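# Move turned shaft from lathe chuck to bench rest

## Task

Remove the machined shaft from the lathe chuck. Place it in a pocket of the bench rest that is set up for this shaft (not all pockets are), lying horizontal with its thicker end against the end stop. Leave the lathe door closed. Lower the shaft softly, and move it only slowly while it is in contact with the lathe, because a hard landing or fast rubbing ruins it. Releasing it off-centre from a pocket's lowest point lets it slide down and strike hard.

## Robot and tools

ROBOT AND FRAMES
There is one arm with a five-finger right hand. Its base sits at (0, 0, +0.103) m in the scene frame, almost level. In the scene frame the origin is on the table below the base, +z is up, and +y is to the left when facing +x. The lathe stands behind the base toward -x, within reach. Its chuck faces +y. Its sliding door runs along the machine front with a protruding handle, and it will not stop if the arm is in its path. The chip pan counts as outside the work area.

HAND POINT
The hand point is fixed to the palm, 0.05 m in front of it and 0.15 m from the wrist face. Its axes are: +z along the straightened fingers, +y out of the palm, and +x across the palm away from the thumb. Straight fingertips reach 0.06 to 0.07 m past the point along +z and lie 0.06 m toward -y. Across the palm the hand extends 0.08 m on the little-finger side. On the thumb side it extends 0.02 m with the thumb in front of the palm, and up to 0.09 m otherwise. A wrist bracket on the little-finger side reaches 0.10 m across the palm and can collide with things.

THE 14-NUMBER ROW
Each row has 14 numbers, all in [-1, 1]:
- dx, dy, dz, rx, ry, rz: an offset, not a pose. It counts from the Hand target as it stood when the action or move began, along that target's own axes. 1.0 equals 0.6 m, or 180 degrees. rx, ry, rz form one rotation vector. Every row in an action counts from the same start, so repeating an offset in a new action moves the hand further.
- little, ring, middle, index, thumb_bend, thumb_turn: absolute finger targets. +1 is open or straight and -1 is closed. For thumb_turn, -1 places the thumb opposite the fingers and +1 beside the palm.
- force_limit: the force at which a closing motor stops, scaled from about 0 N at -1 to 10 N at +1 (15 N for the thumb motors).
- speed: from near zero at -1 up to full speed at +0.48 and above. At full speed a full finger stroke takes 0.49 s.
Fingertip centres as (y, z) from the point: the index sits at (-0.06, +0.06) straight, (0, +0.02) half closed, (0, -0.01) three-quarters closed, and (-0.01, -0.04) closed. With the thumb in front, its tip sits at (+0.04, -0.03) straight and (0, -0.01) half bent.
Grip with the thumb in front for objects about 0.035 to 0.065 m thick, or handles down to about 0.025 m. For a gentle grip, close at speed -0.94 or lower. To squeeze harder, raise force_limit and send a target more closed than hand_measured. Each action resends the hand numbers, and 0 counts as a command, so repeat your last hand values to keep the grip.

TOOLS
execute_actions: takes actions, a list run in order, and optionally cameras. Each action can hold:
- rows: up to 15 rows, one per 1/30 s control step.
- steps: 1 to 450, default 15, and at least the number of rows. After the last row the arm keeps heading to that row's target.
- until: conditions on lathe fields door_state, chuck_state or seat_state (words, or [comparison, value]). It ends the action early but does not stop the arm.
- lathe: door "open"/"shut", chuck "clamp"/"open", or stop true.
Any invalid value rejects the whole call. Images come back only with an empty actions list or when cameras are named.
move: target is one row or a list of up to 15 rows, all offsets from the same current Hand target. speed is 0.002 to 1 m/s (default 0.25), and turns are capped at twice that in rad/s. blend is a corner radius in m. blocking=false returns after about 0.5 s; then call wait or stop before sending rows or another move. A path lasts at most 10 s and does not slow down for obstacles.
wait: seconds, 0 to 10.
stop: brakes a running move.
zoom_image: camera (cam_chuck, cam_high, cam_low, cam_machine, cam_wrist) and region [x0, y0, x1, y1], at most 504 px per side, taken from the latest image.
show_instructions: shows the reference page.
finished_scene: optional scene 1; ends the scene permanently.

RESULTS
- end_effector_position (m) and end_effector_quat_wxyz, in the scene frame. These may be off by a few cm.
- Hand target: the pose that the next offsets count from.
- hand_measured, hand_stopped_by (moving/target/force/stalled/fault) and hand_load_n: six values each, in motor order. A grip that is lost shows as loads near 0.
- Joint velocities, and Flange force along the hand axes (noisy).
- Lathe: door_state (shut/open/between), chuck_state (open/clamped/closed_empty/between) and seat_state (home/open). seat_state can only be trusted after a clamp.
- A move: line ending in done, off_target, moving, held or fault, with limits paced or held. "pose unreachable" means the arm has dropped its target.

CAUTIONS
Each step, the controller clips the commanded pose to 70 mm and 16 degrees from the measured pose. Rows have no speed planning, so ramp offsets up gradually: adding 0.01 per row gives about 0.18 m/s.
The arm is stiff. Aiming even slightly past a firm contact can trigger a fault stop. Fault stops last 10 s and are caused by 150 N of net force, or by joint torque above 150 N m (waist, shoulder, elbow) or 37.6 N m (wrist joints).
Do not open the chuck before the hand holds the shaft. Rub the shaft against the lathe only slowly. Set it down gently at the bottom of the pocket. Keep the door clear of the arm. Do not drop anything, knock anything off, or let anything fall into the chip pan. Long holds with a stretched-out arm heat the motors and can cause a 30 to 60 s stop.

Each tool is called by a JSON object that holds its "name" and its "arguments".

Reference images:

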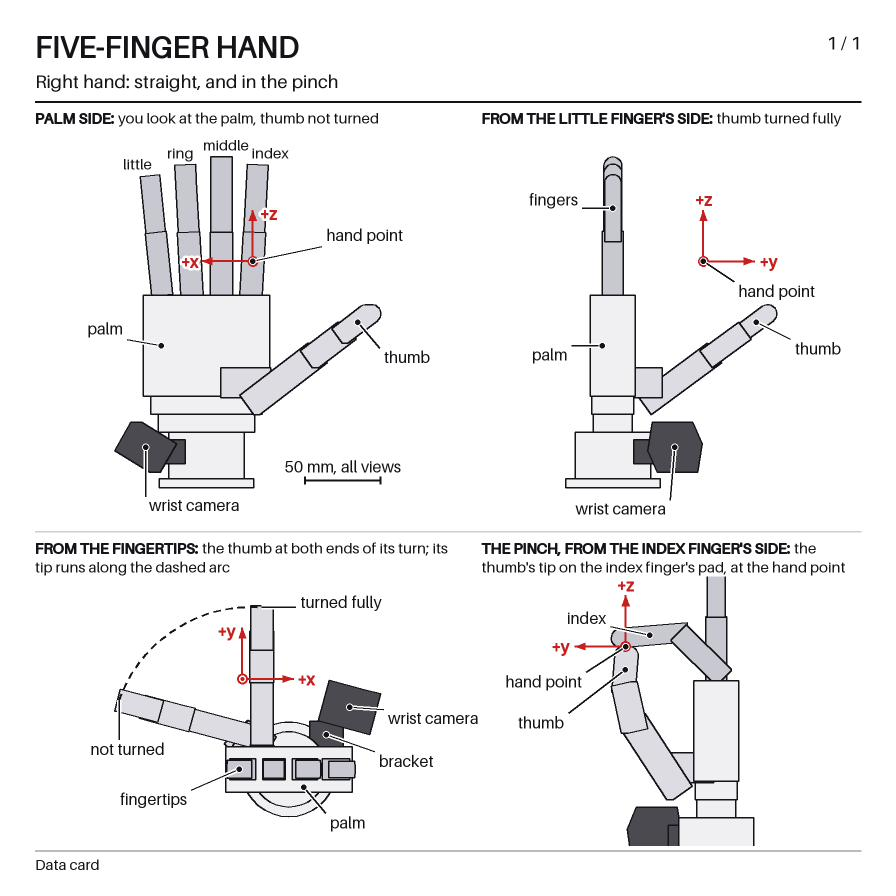

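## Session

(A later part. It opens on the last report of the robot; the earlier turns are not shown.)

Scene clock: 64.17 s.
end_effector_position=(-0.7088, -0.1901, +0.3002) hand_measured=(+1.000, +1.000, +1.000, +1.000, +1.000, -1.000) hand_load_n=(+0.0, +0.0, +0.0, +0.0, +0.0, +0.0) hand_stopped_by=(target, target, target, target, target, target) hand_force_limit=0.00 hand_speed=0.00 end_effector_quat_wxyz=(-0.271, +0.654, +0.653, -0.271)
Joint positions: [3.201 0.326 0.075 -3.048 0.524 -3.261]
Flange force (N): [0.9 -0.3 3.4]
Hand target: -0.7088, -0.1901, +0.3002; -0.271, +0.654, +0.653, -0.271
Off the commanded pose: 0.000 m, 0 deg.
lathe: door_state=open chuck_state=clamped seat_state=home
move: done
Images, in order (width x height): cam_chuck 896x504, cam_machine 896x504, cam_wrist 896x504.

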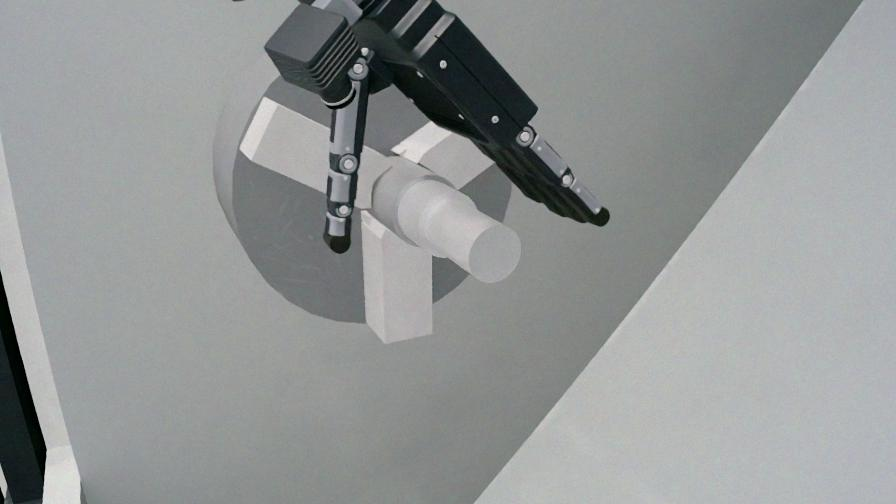

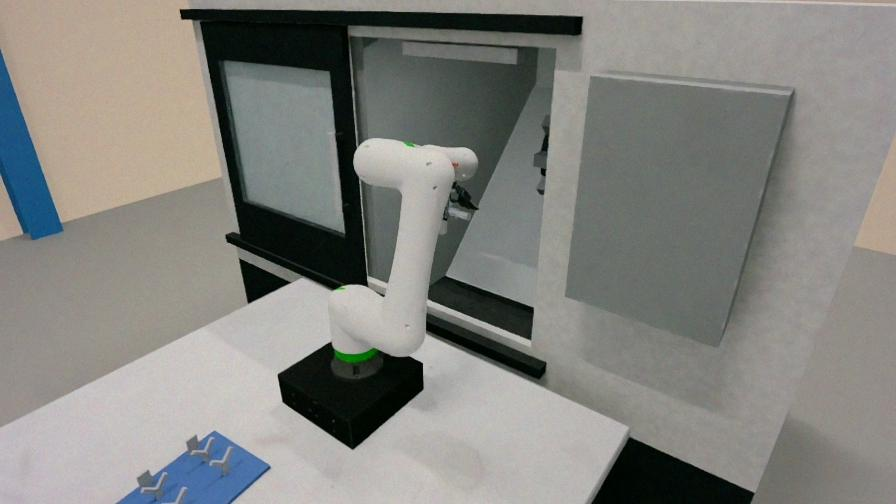

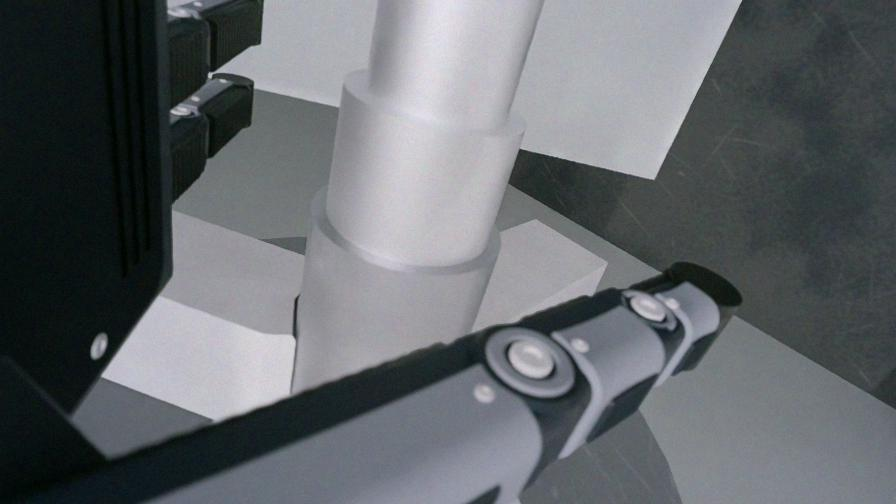

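{"name": "move", "arguments": {"target": [0, 0.02, 0.0365, 0, 0, 0, 1, 1, 1, 1, 1, -1, 0, 0], "speed": 0.04, "cameras": ["cam_chuck", "cam_wrist"]}}

{"name": "zoom_image", "arguments": {"camera": "cam_wrist", "region": [150, 0, 550, 400]}}

{"name": "zoom_image", "arguments": {"camera": "cam_chuck", "region": [260, 50, 620, 350]}}

Scene clock: 66.80 s.
end_effector_position=(-0.7158, -0.1901, +0.2763) hand_measured=(+1.000, +1.000, +1.000, +1.000, +1.000, -1.000) hand_load_n=(+0.0, +0.0, -0.5, +0.0, +0.0, +0.0) hand_stopped_by=(target, target, target, target, target, target) hand_force_limit=0.00 hand_speed=0.00 end_effector_quat_wxyz=(-0.271, +0.654, +0.653, -0.271)
Joint positions: [3.2 0.36 0.065 -3.042 0.479 -3.268]
Flange force (N): [0.6 -0.2 3.9]
Hand target: -0.7158, -0.1901, +0.2762; -0.271, +0.654, +0.653, -0.271
Off the commanded pose: 0.000 m, 0 deg.
lathe: door_state=open chuck_state=clamped seat_state=home
move: done
Images, in order (width x height): cam_chuck 896x504, cam_wrist 896x504.

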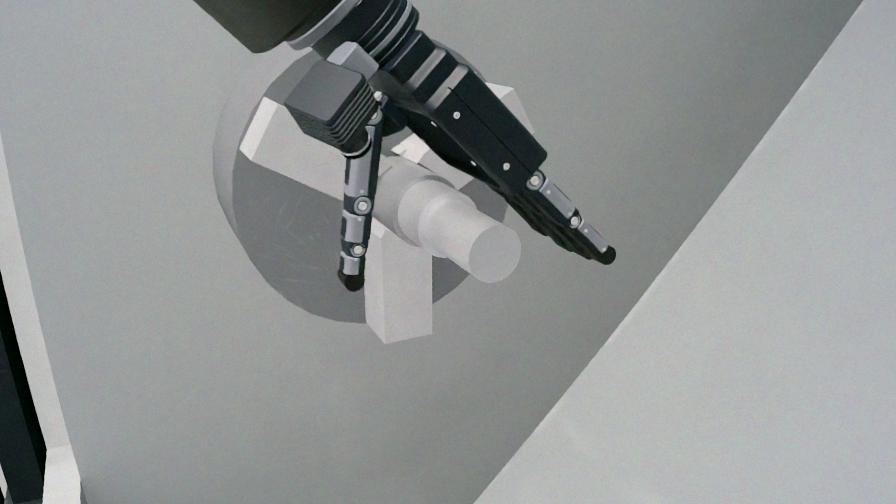

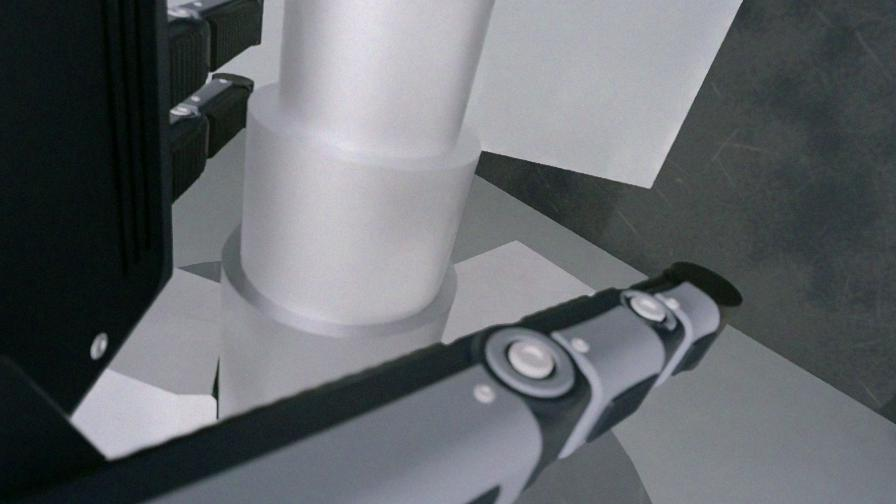

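Scaled by 1.260 from the camera's 896x504 image, which has a finer 1280x720 frame.

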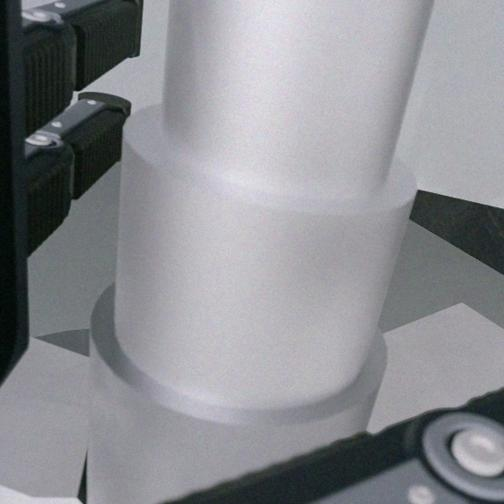

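Scaled by 1.400 from the camera's 896x504 image, which has a finer 1280x720 frame.

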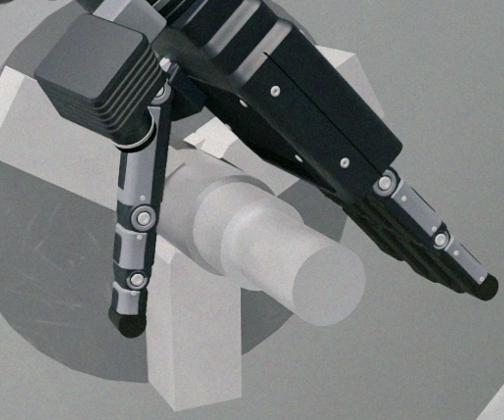

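{"name": "move", "arguments": {"target": [0, 0.0092, 0, 0, 0, 0, 1, 1, 1, 1, 1, -1, 0, 0], "speed": 0.02, "cameras": ["cam_wrist"]}}

Scene clock: 67.97 s.
end_effector_position=(-0.7119, -0.1902, +0.2723) hand_measured=(+1.000, +1.000, +1.000, +1.000, +1.000, -1.000) hand_load_n=(+0.0, +0.0, +0.0, +0.0, +0.0, +0.0) hand_stopped_by=(target, target, target, target, target, target) hand_force_limit=0.00 hand_speed=0.00 end_effector_quat_wxyz=(-0.271, +0.654, +0.653, -0.271)
Joint positions: [3.2 0.354 0.048 -3.039 0.469 -3.272]
Flange force (N): [0.8 -0.5 3.5]
Hand target: -0.7119, -0.1902, +0.2723; -0.271, +0.654, +0.653, -0.271
Off the commanded pose: 0.000 m, 0 deg.
lathe: door_state=open chuck_state=clamped seat_state=home
move: done
Images, in order (width x height): cam_wrist 896x504.

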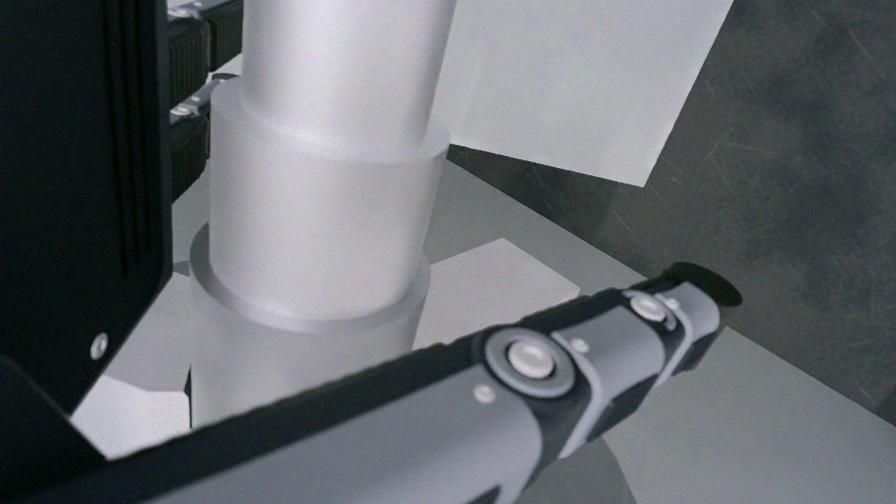

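{"name": "execute_actions", "arguments": {"actions": [{"rows": [[0,0,0,0,0,0, 0.35,0.35,0.4,0.4,0.6,-1,-0.6,-0.4]], "steps": 45}], "cameras": ["cam_wrist", "cam_chuck"]}}

Scene clock: 69.87 s.
end_effector_position=(-0.7119, -0.1902, +0.2723) hand_measured=(+0.350, +0.350, +0.400, +0.400, +0.600, -1.000) hand_load_n=(+0.0, +0.0, +0.0, +0.0, +0.0, +0.0) hand_stopped_by=(target, target, target, target, target, target) hand_force_limit=-0.60 hand_speed=-0.40 end_effector_quat_wxyz=(-0.271, +0.654, +0.653, -0.271)
Joint positions: [3.2 0.354 0.048 -3.039 0.469 -3.272]
Flange force (N): [1.0 -0.2 3.4]
Hand target: -0.7119, -0.1902, +0.2723; -0.271, +0.654, +0.653, -0.271
Off the commanded pose: 0.000 m, 0 deg.
lathe: door_state=open chuck_state=clamped seat_state=home
Images, in order (width x height): cam_chuck 896x504, cam_wrist 896x504.

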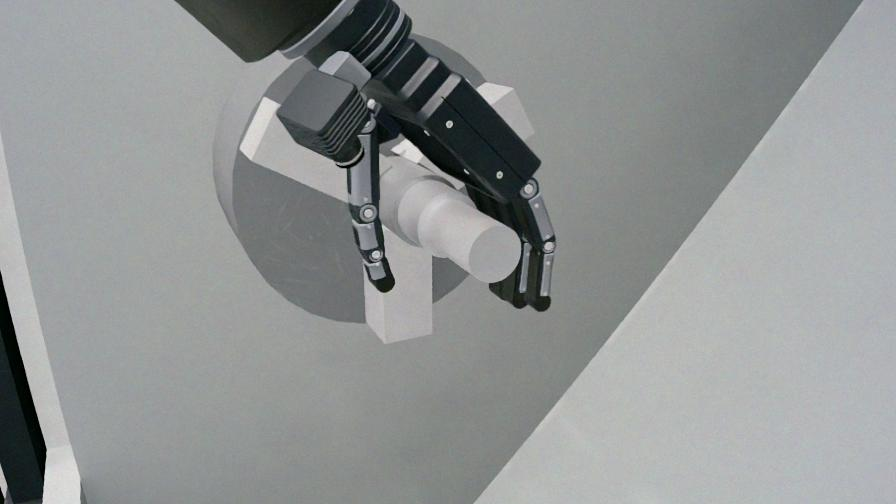

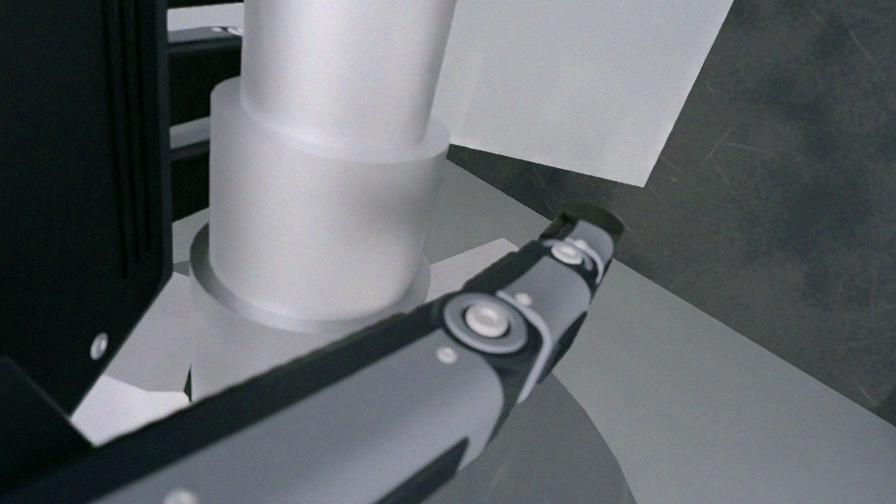

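{"name": "execute_actions", "arguments": {"actions": [{"rows": [[0,0,0,0,0,0, -0.8,-0.7,-0.5,-0.4,-0.5,-1,-0.6,-0.93]], "steps": 220}], "cameras": ["cam_wrist", "cam_chuck"]}}

Scene clock: 77.57 s.
end_effector_position=(-0.7119, -0.1902, +0.2723) hand_measured=(-0.266, -0.266, -0.156, -0.064, +0.126, -1.000) hand_load_n=(+2.0, +3.0, +2.0, +2.0, +3.0, +0.0) hand_stopped_by=(force, force, force, force, force, target) hand_force_limit=-0.60 hand_speed=-0.93 end_effector_quat_wxyz=(-0.271, +0.654, +0.653, -0.271)
Joint positions: [3.2 0.354 0.048 -3.039 0.469 -3.272]
Flange force (N): [0.4 -0.7 13.7]
Hand target: -0.7119, -0.1902, +0.2723; -0.271, +0.654, +0.653, -0.271
Off the commanded pose: 0.000 m, 0 deg.
lathe: door_state=open chuck_state=clamped seat_state=home
Images, in order (width x height): cam_chuck 896x504, cam_wrist 896x504.

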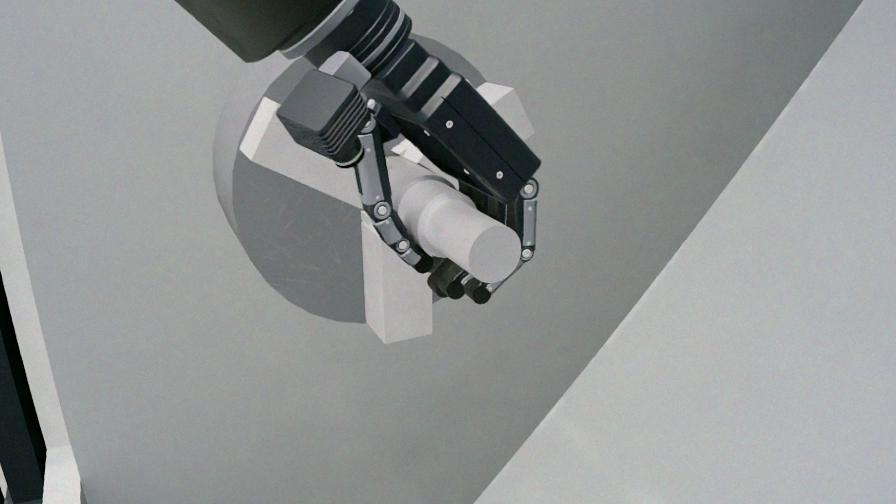

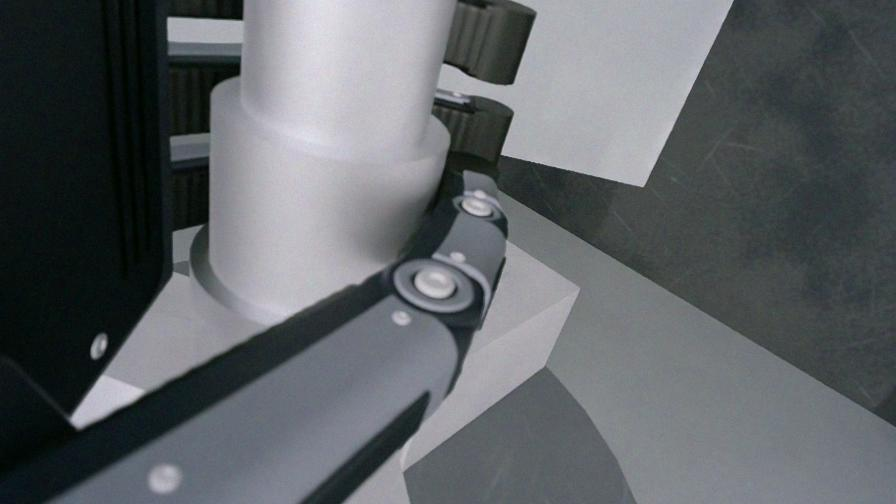

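{"name": "execute_actions", "arguments": {"actions": [{"rows": [[0,0,0,0,0,0, -0.81,-0.71,-0.51,-0.41,-0.5,-1,-0.05,-0.94]], "steps": 60}, {"rows": [[0,0,0,0,0,0, -0.81,-0.71,-0.51,-0.41,-0.51,-1,0.3,-0.94]], "steps": 60}], "cameras": ["cam_wrist", "cam_chuck"]}}

Scene clock: 82.27 s.
end_effector_position=(-0.7119, -0.1902, +0.2723) hand_measured=(-0.276, -0.274, -0.166, -0.074, +0.112, -1.000) hand_load_n=(+5.0, +6.0, +6.5, +5.0, +9.5, +0.5) hand_stopped_by=(force, force, force, force, force, target) hand_force_limit=0.30 hand_speed=-0.94 end_effector_quat_wxyz=(-0.271, +0.654, +0.653, -0.271)
Joint positions: [3.2 0.354 0.048 -3.039 0.469 -3.272]
Flange force (N): [-0.6 -3.6 27.1]
Flange force at the end of the 1st action (N): [-0.4 -5.1 28.2]
Hand target: -0.7119, -0.1902, +0.2723; -0.271, +0.654, +0.653, -0.271
Off the commanded pose: 0.000 m, 0 deg.
lathe: door_state=open chuck_state=clamped seat_state=home
Images, in order (width x height): cam_chuck 896x504, cam_wrist 896x504.

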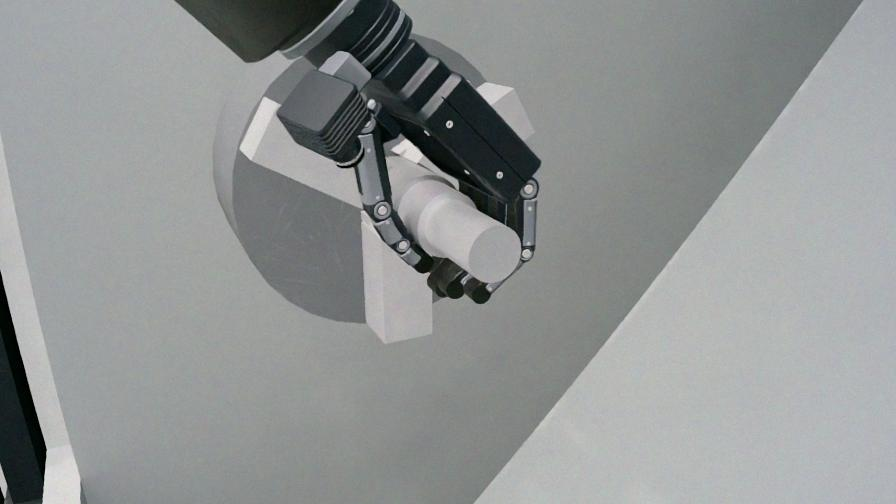

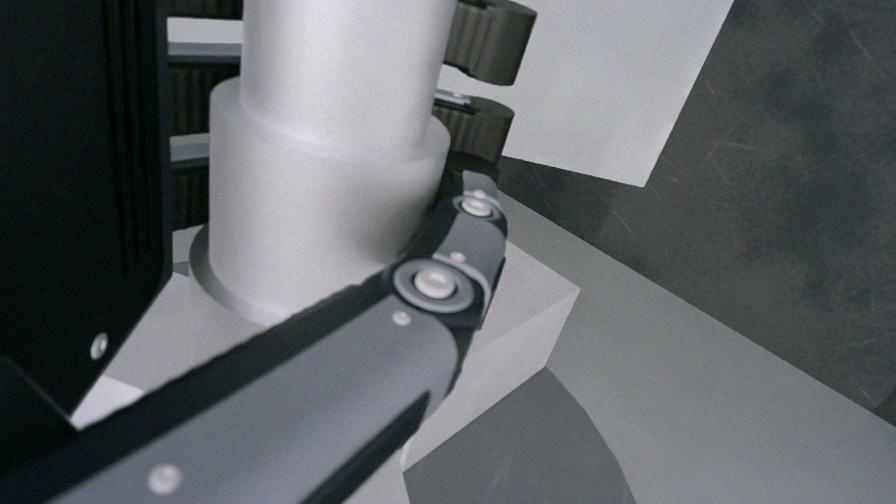

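{"name": "execute_actions", "arguments": {"actions": [{"lathe": {"chuck": "open"}, "steps": 150, "until": {"lathe": {"chuck_state": "open"}}}], "cameras": ["cam_wrist", "cam_chuck"]}}

Scene clock: 83.53 s.
end_effector_position=(-0.7119, -0.1901, +0.2724) hand_measured=(-0.276, -0.276, -0.166, -0.074, +0.112, -1.000) hand_load_n=(+1.0, +1.5, +1.0, +2.5, +9.0, +0.0) hand_stopped_by=(force, force, force, force, force, target) hand_force_limit=0.30 hand_speed=-0.94 end_effector_quat_wxyz=(-0.271, +0.654, +0.653, -0.271)
Joint positions: [3.2 0.354 0.048 -3.039 0.469 -3.272]
Flange force (N): [3.0 2.8 6.6]
Hand target: -0.7119, -0.1902, +0.2723; -0.271, +0.654, +0.653, -0.271
Off the commanded pose: 0.000 m, 0 deg.
lathe: door_state=open chuck_state=open seat_state=home
Images, in order (width x height): cam_chuck 896x504, cam_wrist 896x504.

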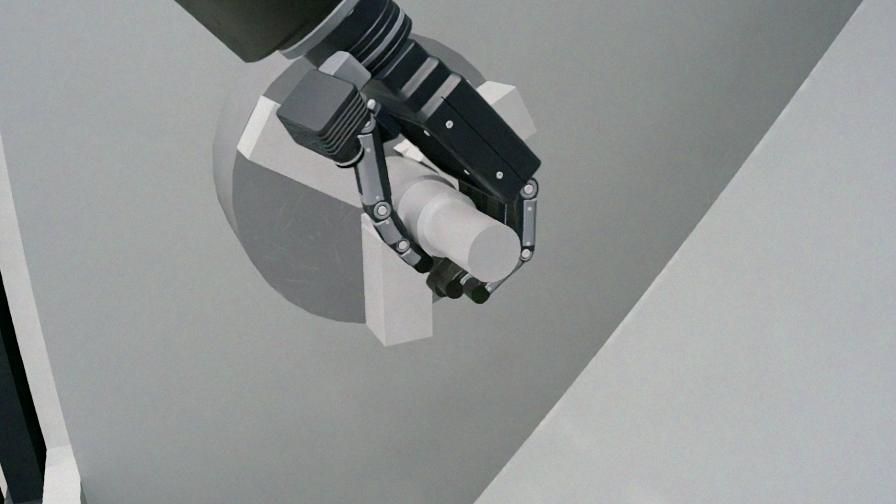

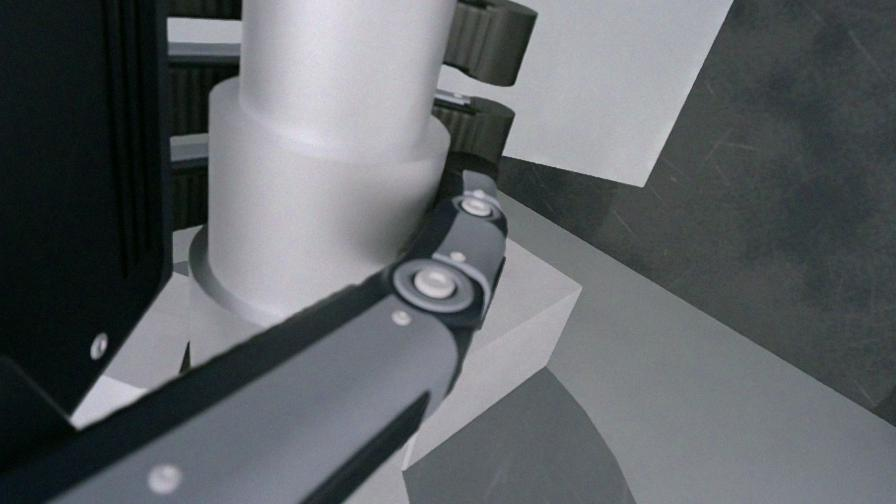

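{"name": "execute_actions", "arguments": {"actions": [{"rows": [[0,0,0,0,0,0, -0.82,-0.72,-0.52,-0.42,-0.51,-1,-0.2,-0.94]], "steps": 60}], "cameras": ["cam_wrist"]}}

Scene clock: 85.87 s.
end_effector_position=(-0.7119, -0.1902, +0.2723) hand_measured=(-0.478, -0.382, -0.228, -0.130, +0.112, -1.000) hand_load_n=(+3.0, +0.0, +0.0, +1.5, +3.0, -1.5) hand_stopped_by=(force, force, force, force, force, target) hand_force_limit=-0.20 hand_speed=-0.94 end_effector_quat_wxyz=(-0.271, +0.654, +0.653, -0.271)
Joint positions: [3.2 0.354 0.048 -3.039 0.469 -3.272]
Flange force (N): [6.5 2.6 6.7]
Hand target: -0.7119, -0.1902, +0.2723; -0.271, +0.654, +0.653, -0.271
Off the commanded pose: 0.000 m, 0 deg.
lathe: door_state=open chuck_state=open seat_state=open
Images, in order (width x height): cam_wrist 896x504.

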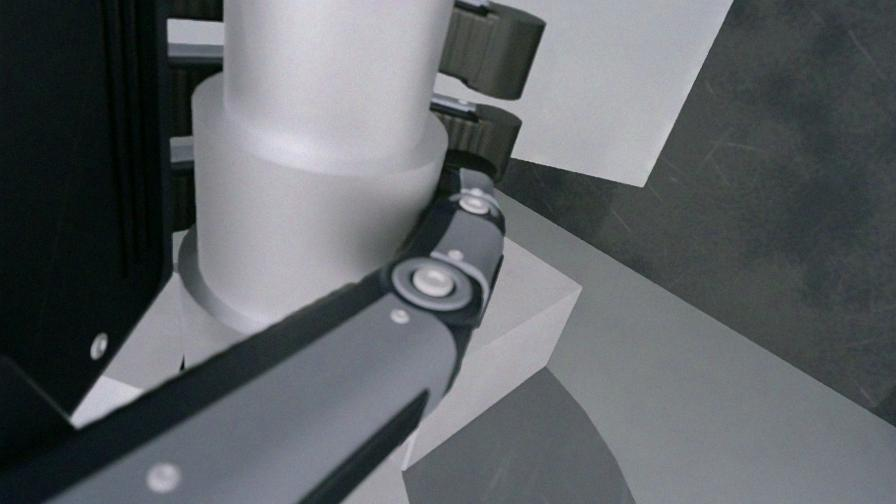

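{"name": "zoom_image", "arguments": {"camera": "cam_wrist", "region": [160, 0, 500, 380]}}

{"name": "zoom_image", "arguments": {"camera": "cam_chuck", "region": [260, 50, 620, 350]}}

Scaled by 1.326 from the camera's 896x504 image, which has a finer 1280x720 frame.

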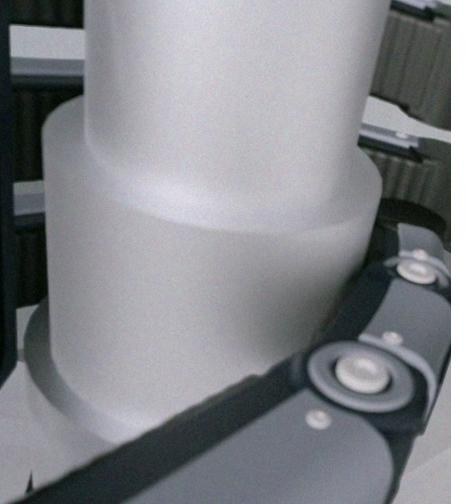

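This scene's latest camera images include none from cam_chuck. They are from: cam_wrist. cam_chuck's image comes with the result of a call that names it in "cameras".

{"name": "move", "arguments": {"target": [0, 0.0025, 0.0045, 0, 0, 0, -0.82, -0.72, -0.52, -0.42, -0.51, -1, -0.2, -0.94], "speed": 0.01, "cameras": ["cam_wrist", "cam_chuck"]}}

{"name": "zoom_image", "arguments": {"camera": "cam_chuck", "region": [260, 50, 620, 350]}}

Scene clock: 87.13 s.
end_effector_position=(-0.7127, -0.1902, +0.2694) hand_measured=(-0.478, -0.382, -0.228, -0.130, +0.110, -1.000) hand_load_n=(+2.5, +0.0, +0.0, +0.0, +3.0, +1.0) hand_stopped_by=(force, force, force, force, force, target) hand_force_limit=-0.20 hand_speed=-0.94 end_effector_quat_wxyz=(-0.271, +0.654, +0.653, -0.271)
Joint positions: [3.2 0.359 0.047 -3.038 0.463 -3.273]
Flange force (N): [0.8 2.3 4.4]
Hand target: -0.7127, -0.1902, +0.2694; -0.271, +0.654, +0.653, -0.271
Off the commanded pose: 0.000 m, 0 deg.
lathe: door_state=open chuck_state=open seat_state=open
move: done
Images, in order (width x height): cam_chuck 896x504, cam_wrist 896x504.

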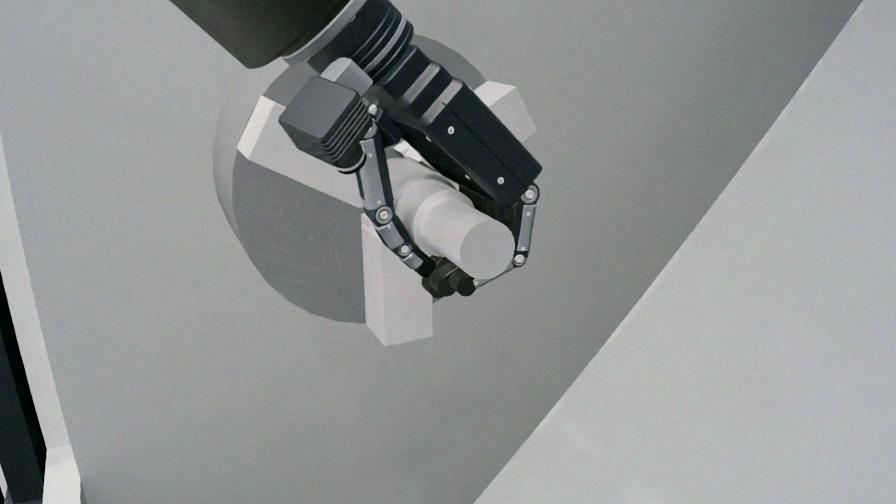

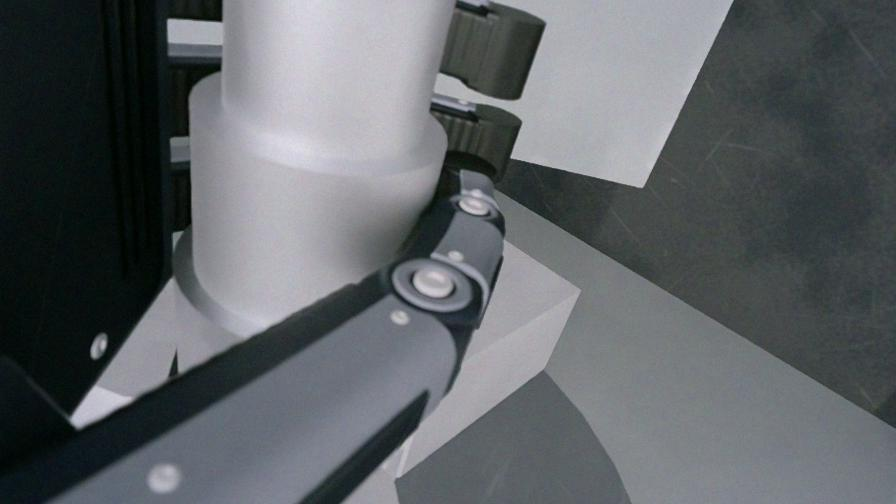

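Scaled by 1.400 from the camera's 896x504 image, which has a finer 1280x720 frame.

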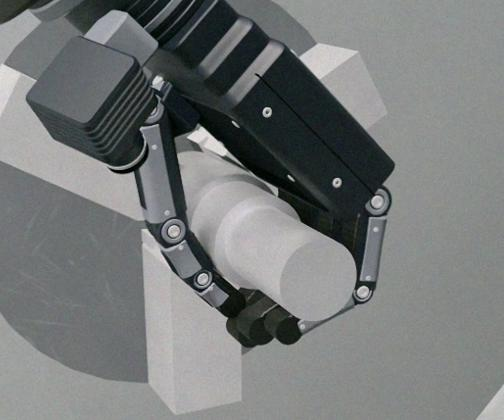

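{"name": "execute_actions", "arguments": {"actions": [{"rows": [[0,0,0,0,0,0, -0.25,-0.22,-0.52,-0.42,-0.51,-1,-0.2,-0.9]], "steps": 45}, {"rows": [[0,0,0,0,0,0, -0.25,-0.22,-0.53,-0.43,-0.51,-1,-0.1,-0.94]], "steps": 60}], "cameras": ["cam_wrist", "cam_chuck"]}}

{"name": "zoom_image", "arguments": {"camera": "cam_chuck", "region": [260, 50, 620, 350]}}

Scene clock: 91.20 s.
end_effector_position=(-0.7127, -0.1901, +0.2694) hand_measured=(-0.250, -0.220, -0.236, -0.150, +0.110, -1.000) hand_load_n=(+0.0, +0.0, +4.5, +5.5, +3.5, -1.5) hand_stopped_by=(target, target, force, force, force, target) hand_force_limit=-0.10 hand_speed=-0.94 end_effector_quat_wxyz=(-0.271, +0.654, +0.653, -0.271)
Joint positions: [3.2 0.359 0.047 -3.038 0.463 -3.273]
Flange force (N): [0.9 2.8 7.3]
Flange force at the end of the 1st action (N): [0.5 2.6 7.3]
Hand target: -0.7127, -0.1902, +0.2694; -0.271, +0.654, +0.653, -0.271
Off the commanded pose: 0.000 m, 0 deg.
lathe: door_state=open chuck_state=open seat_state=open
Images, in order (width x height): cam_chuck 896x504, cam_wrist 896x504.

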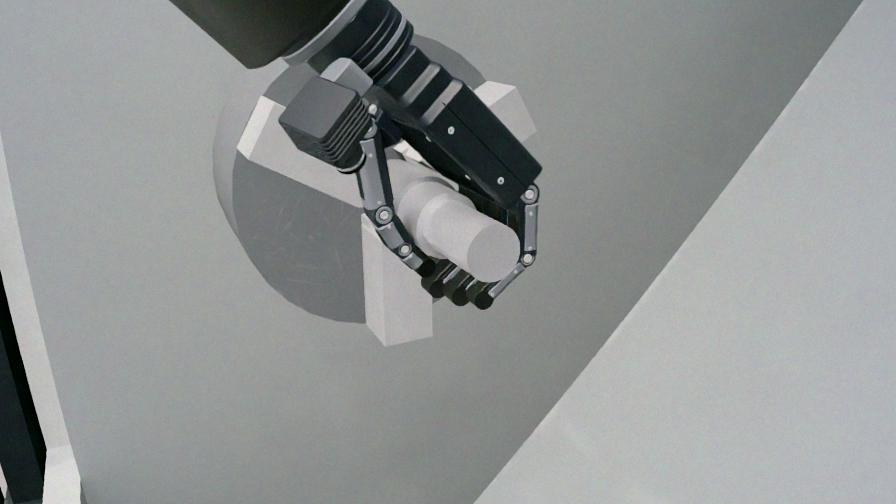

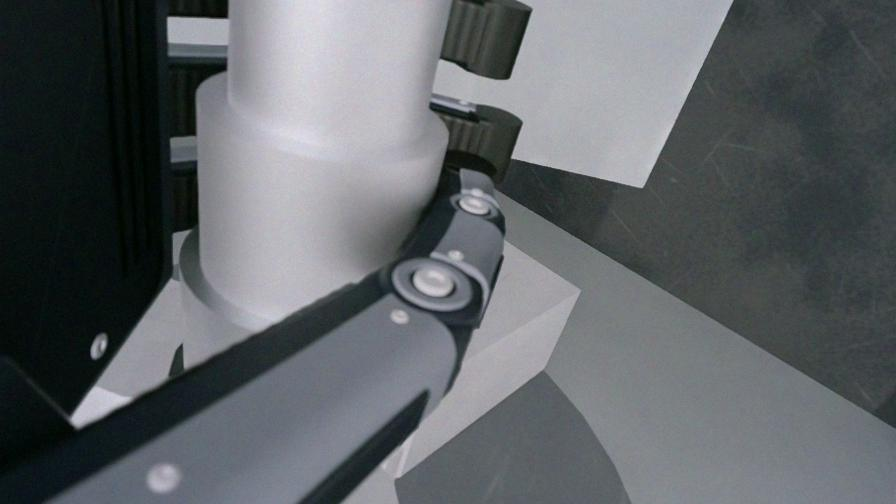

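Scaled by 1.400 from the camera's 896x504 image, which has a finer 1280x720 frame.

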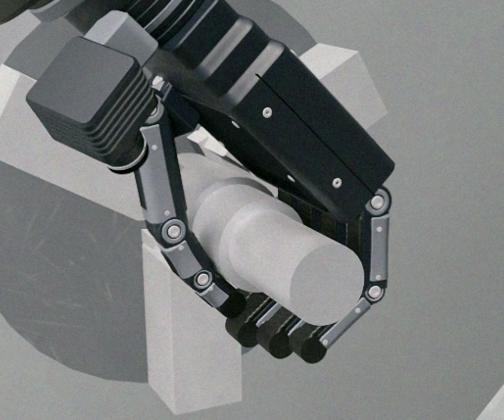

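{"name": "execute_actions", "arguments": {"actions": [{"rows": [[0,0,0,0,0,0, -0.25,-0.22,-0.53,-0.43,-0.52,-1,-0.1,-0.95]], "steps": 45}, {"rows": [[0,0,0,0,0,0, -0.7,-0.6,-0.53,-0.43,-0.52,-1,-0.86,-0.95]], "steps": 90}], "cameras": ["cam_wrist", "cam_chuck"]}}

{"name": "zoom_image", "arguments": {"camera": "cam_chuck", "region": [260, 50, 620, 350]}}

Scene clock: 97.87 s.
end_effector_position=(-0.7127, -0.1902, +0.2694) hand_measured=(-0.396, -0.380, -0.236, -0.150, +0.102, -1.000) hand_load_n=(+0.0, +1.0, +4.0, +5.5, +6.5, +0.0) hand_stopped_by=(force, force, force, force, force, target) hand_force_limit=-0.86 hand_speed=-0.95 end_effector_quat_wxyz=(-0.271, +0.654, +0.653, -0.271)
Joint positions: [3.2 0.359 0.047 -3.038 0.463 -3.273]
Flange force (N): [0.8 1.9 7.0]
Flange force at the end of the 1st action (N): [1.1 2.8 7.5]
Hand target: -0.7127, -0.1902, +0.2694; -0.271, +0.654, +0.653, -0.271
Off the commanded pose: 0.000 m, 0 deg.
lathe: door_state=open chuck_state=open seat_state=open
Images, in order (width x height): cam_chuck 896x504, cam_wrist 896x504.

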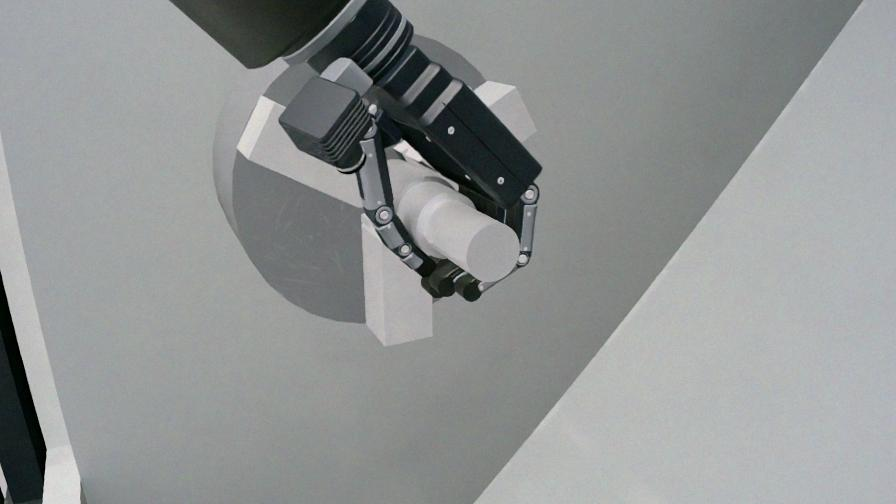

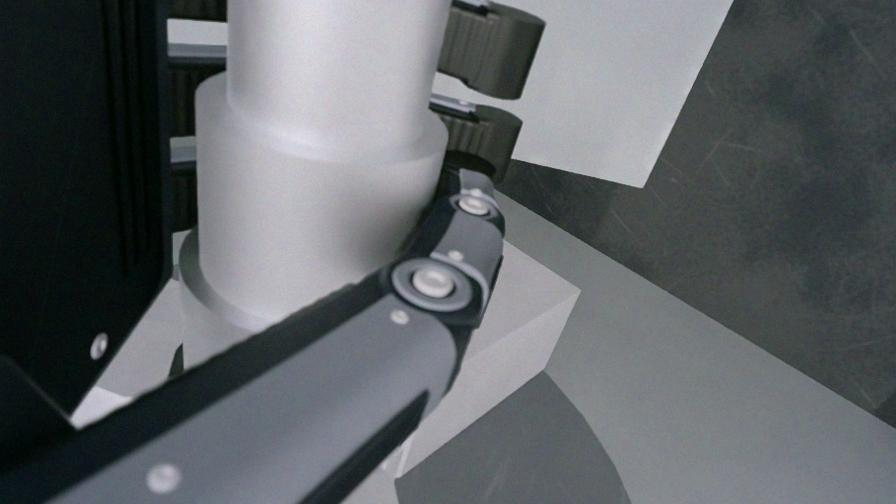

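Scaled by 1.400 from the camera's 896x504 image, which has a finer 1280x720 frame.

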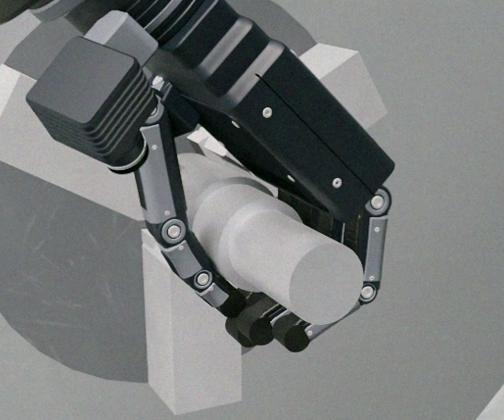

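{"name": "move", "arguments": {"target": [0.09, 0, 0, 0, 0, 0, -0.7, -0.6, -0.53, -0.43, -0.52, -1, -0.86, -0.95], "speed": 0.02, "cameras": ["cam_wrist", "cam_chuck"]}}

{"name": "zoom_image", "arguments": {"camera": "cam_chuck", "region": [260, 50, 620, 350]}}

Scene clock: 100.97 s.
end_effector_position=(-0.7127, -0.1362, +0.2693) hand_measured=(-0.396, -0.380, -0.236, -0.150, +0.102, -1.000) hand_load_n=(+0.0, +0.0, +5.0, +4.0, +5.5, -0.5) hand_stopped_by=(force, force, force, force, force, target) hand_force_limit=-0.86 hand_speed=-0.95 end_effector_quat_wxyz=(-0.271, +0.654, +0.653, -0.271)
Joint positions: [3.1 0.328 -0.045 -3.208 0.4 -3.049]
Flange force (N): [0.8 3.0 6.7]
Hand target: -0.7127, -0.1362, +0.2693; -0.271, +0.654, +0.653, -0.271
Off the commanded pose: 0.000 m, 0 deg.
lathe: door_state=open chuck_state=open seat_state=open
move: done
Images, in order (width x height): cam_chuck 896x504, cam_wrist 896x504.

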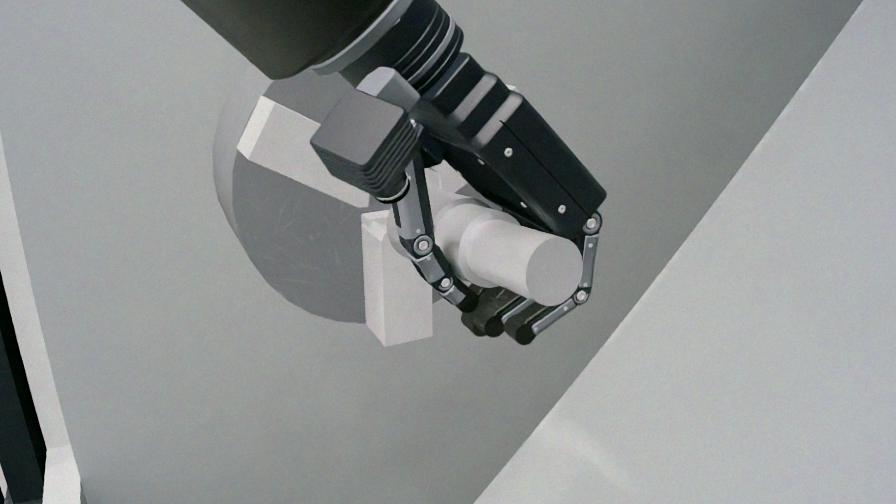

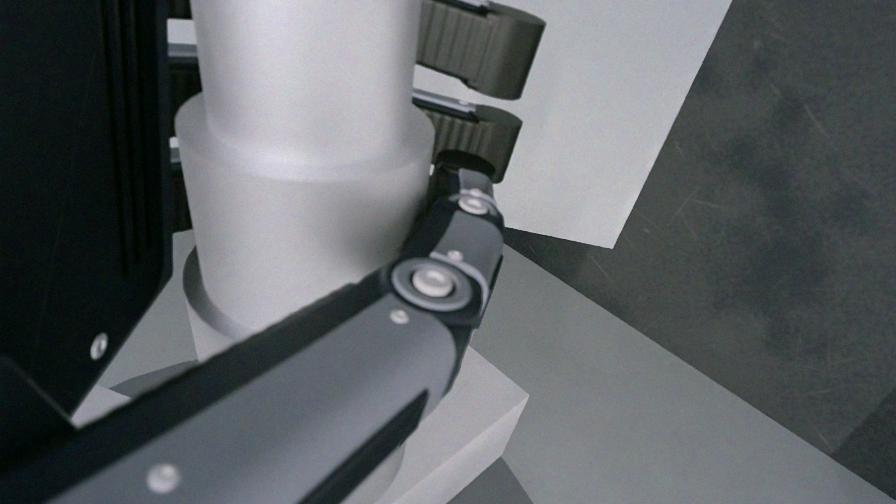

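Scaled by 1.400 from the camera's 896x504 image, which has a finer 1280x720 frame.

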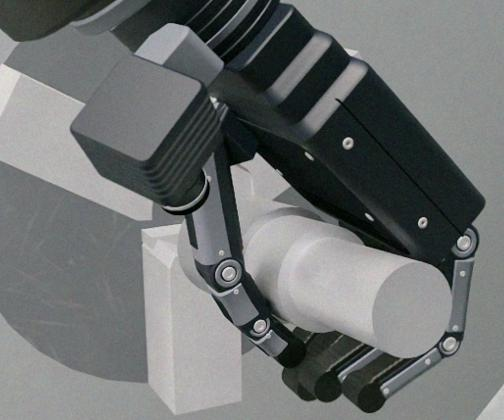

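{"name": "zoom_image", "arguments": {"camera": "cam_wrist", "region": [150, 0, 550, 380]}}

Scaled by 1.260 from the camera's 896x504 image, which has a finer 1280x720 frame.

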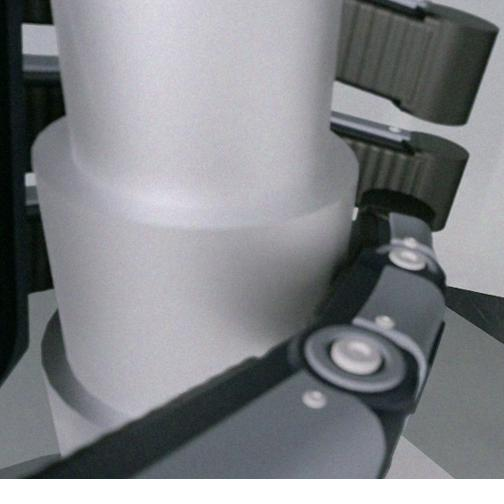

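{"name": "move", "arguments": {"target": [0, -0.2, -0.2, 0, 0, 0, -0.7, -0.6, -0.53, -0.43, -0.52, -1, -0.86, -0.95], "speed": 0.08, "cameras": ["cam_wrist", "cam_chuck"]}}

Scene clock: 105.00 s.
end_effector_position=(-0.7126, -0.1361, +0.4391) hand_measured=(-0.396, -0.380, -0.236, -0.150, +0.102, -1.000) hand_load_n=(+0.0, +0.0, +4.5, +4.0, +5.5, -0.5) hand_stopped_by=(force, force, force, force, force, target) hand_force_limit=-0.86 hand_speed=-0.95 end_effector_quat_wxyz=(-0.271, +0.654, +0.653, -0.271)
Joint positions: [3.101 0.255 0.274 -3.177 0.791 -3.086]
Flange force (N): [0.7 -0.2 7.8]
Hand target: -0.7126, -0.1361, +0.4391; -0.271, +0.654, +0.653, -0.271
Off the commanded pose: 0.000 m, 0 deg.
lathe: door_state=open chuck_state=open seat_state=open
move: done
Images, in order (width x height): cam_chuck 896x504, cam_wrist 896x504.

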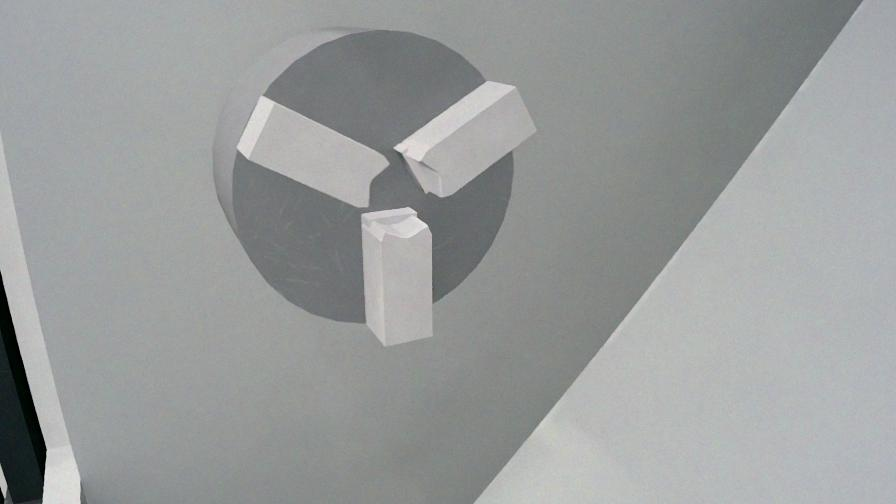

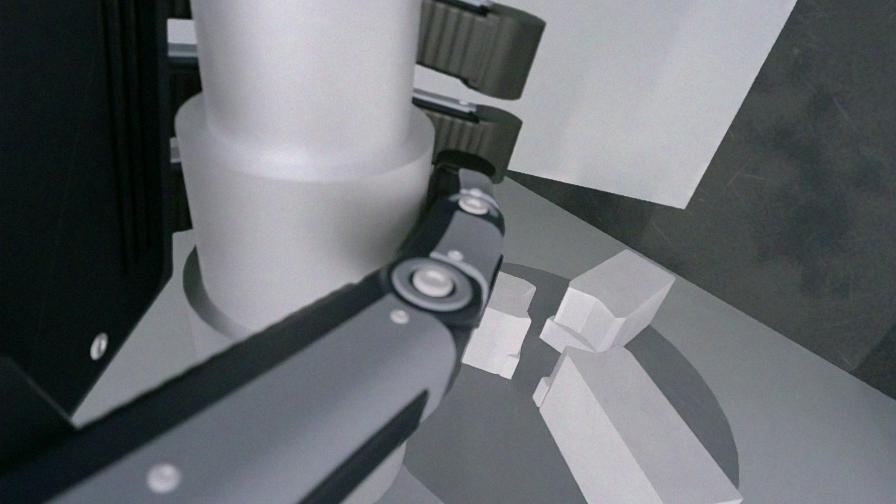

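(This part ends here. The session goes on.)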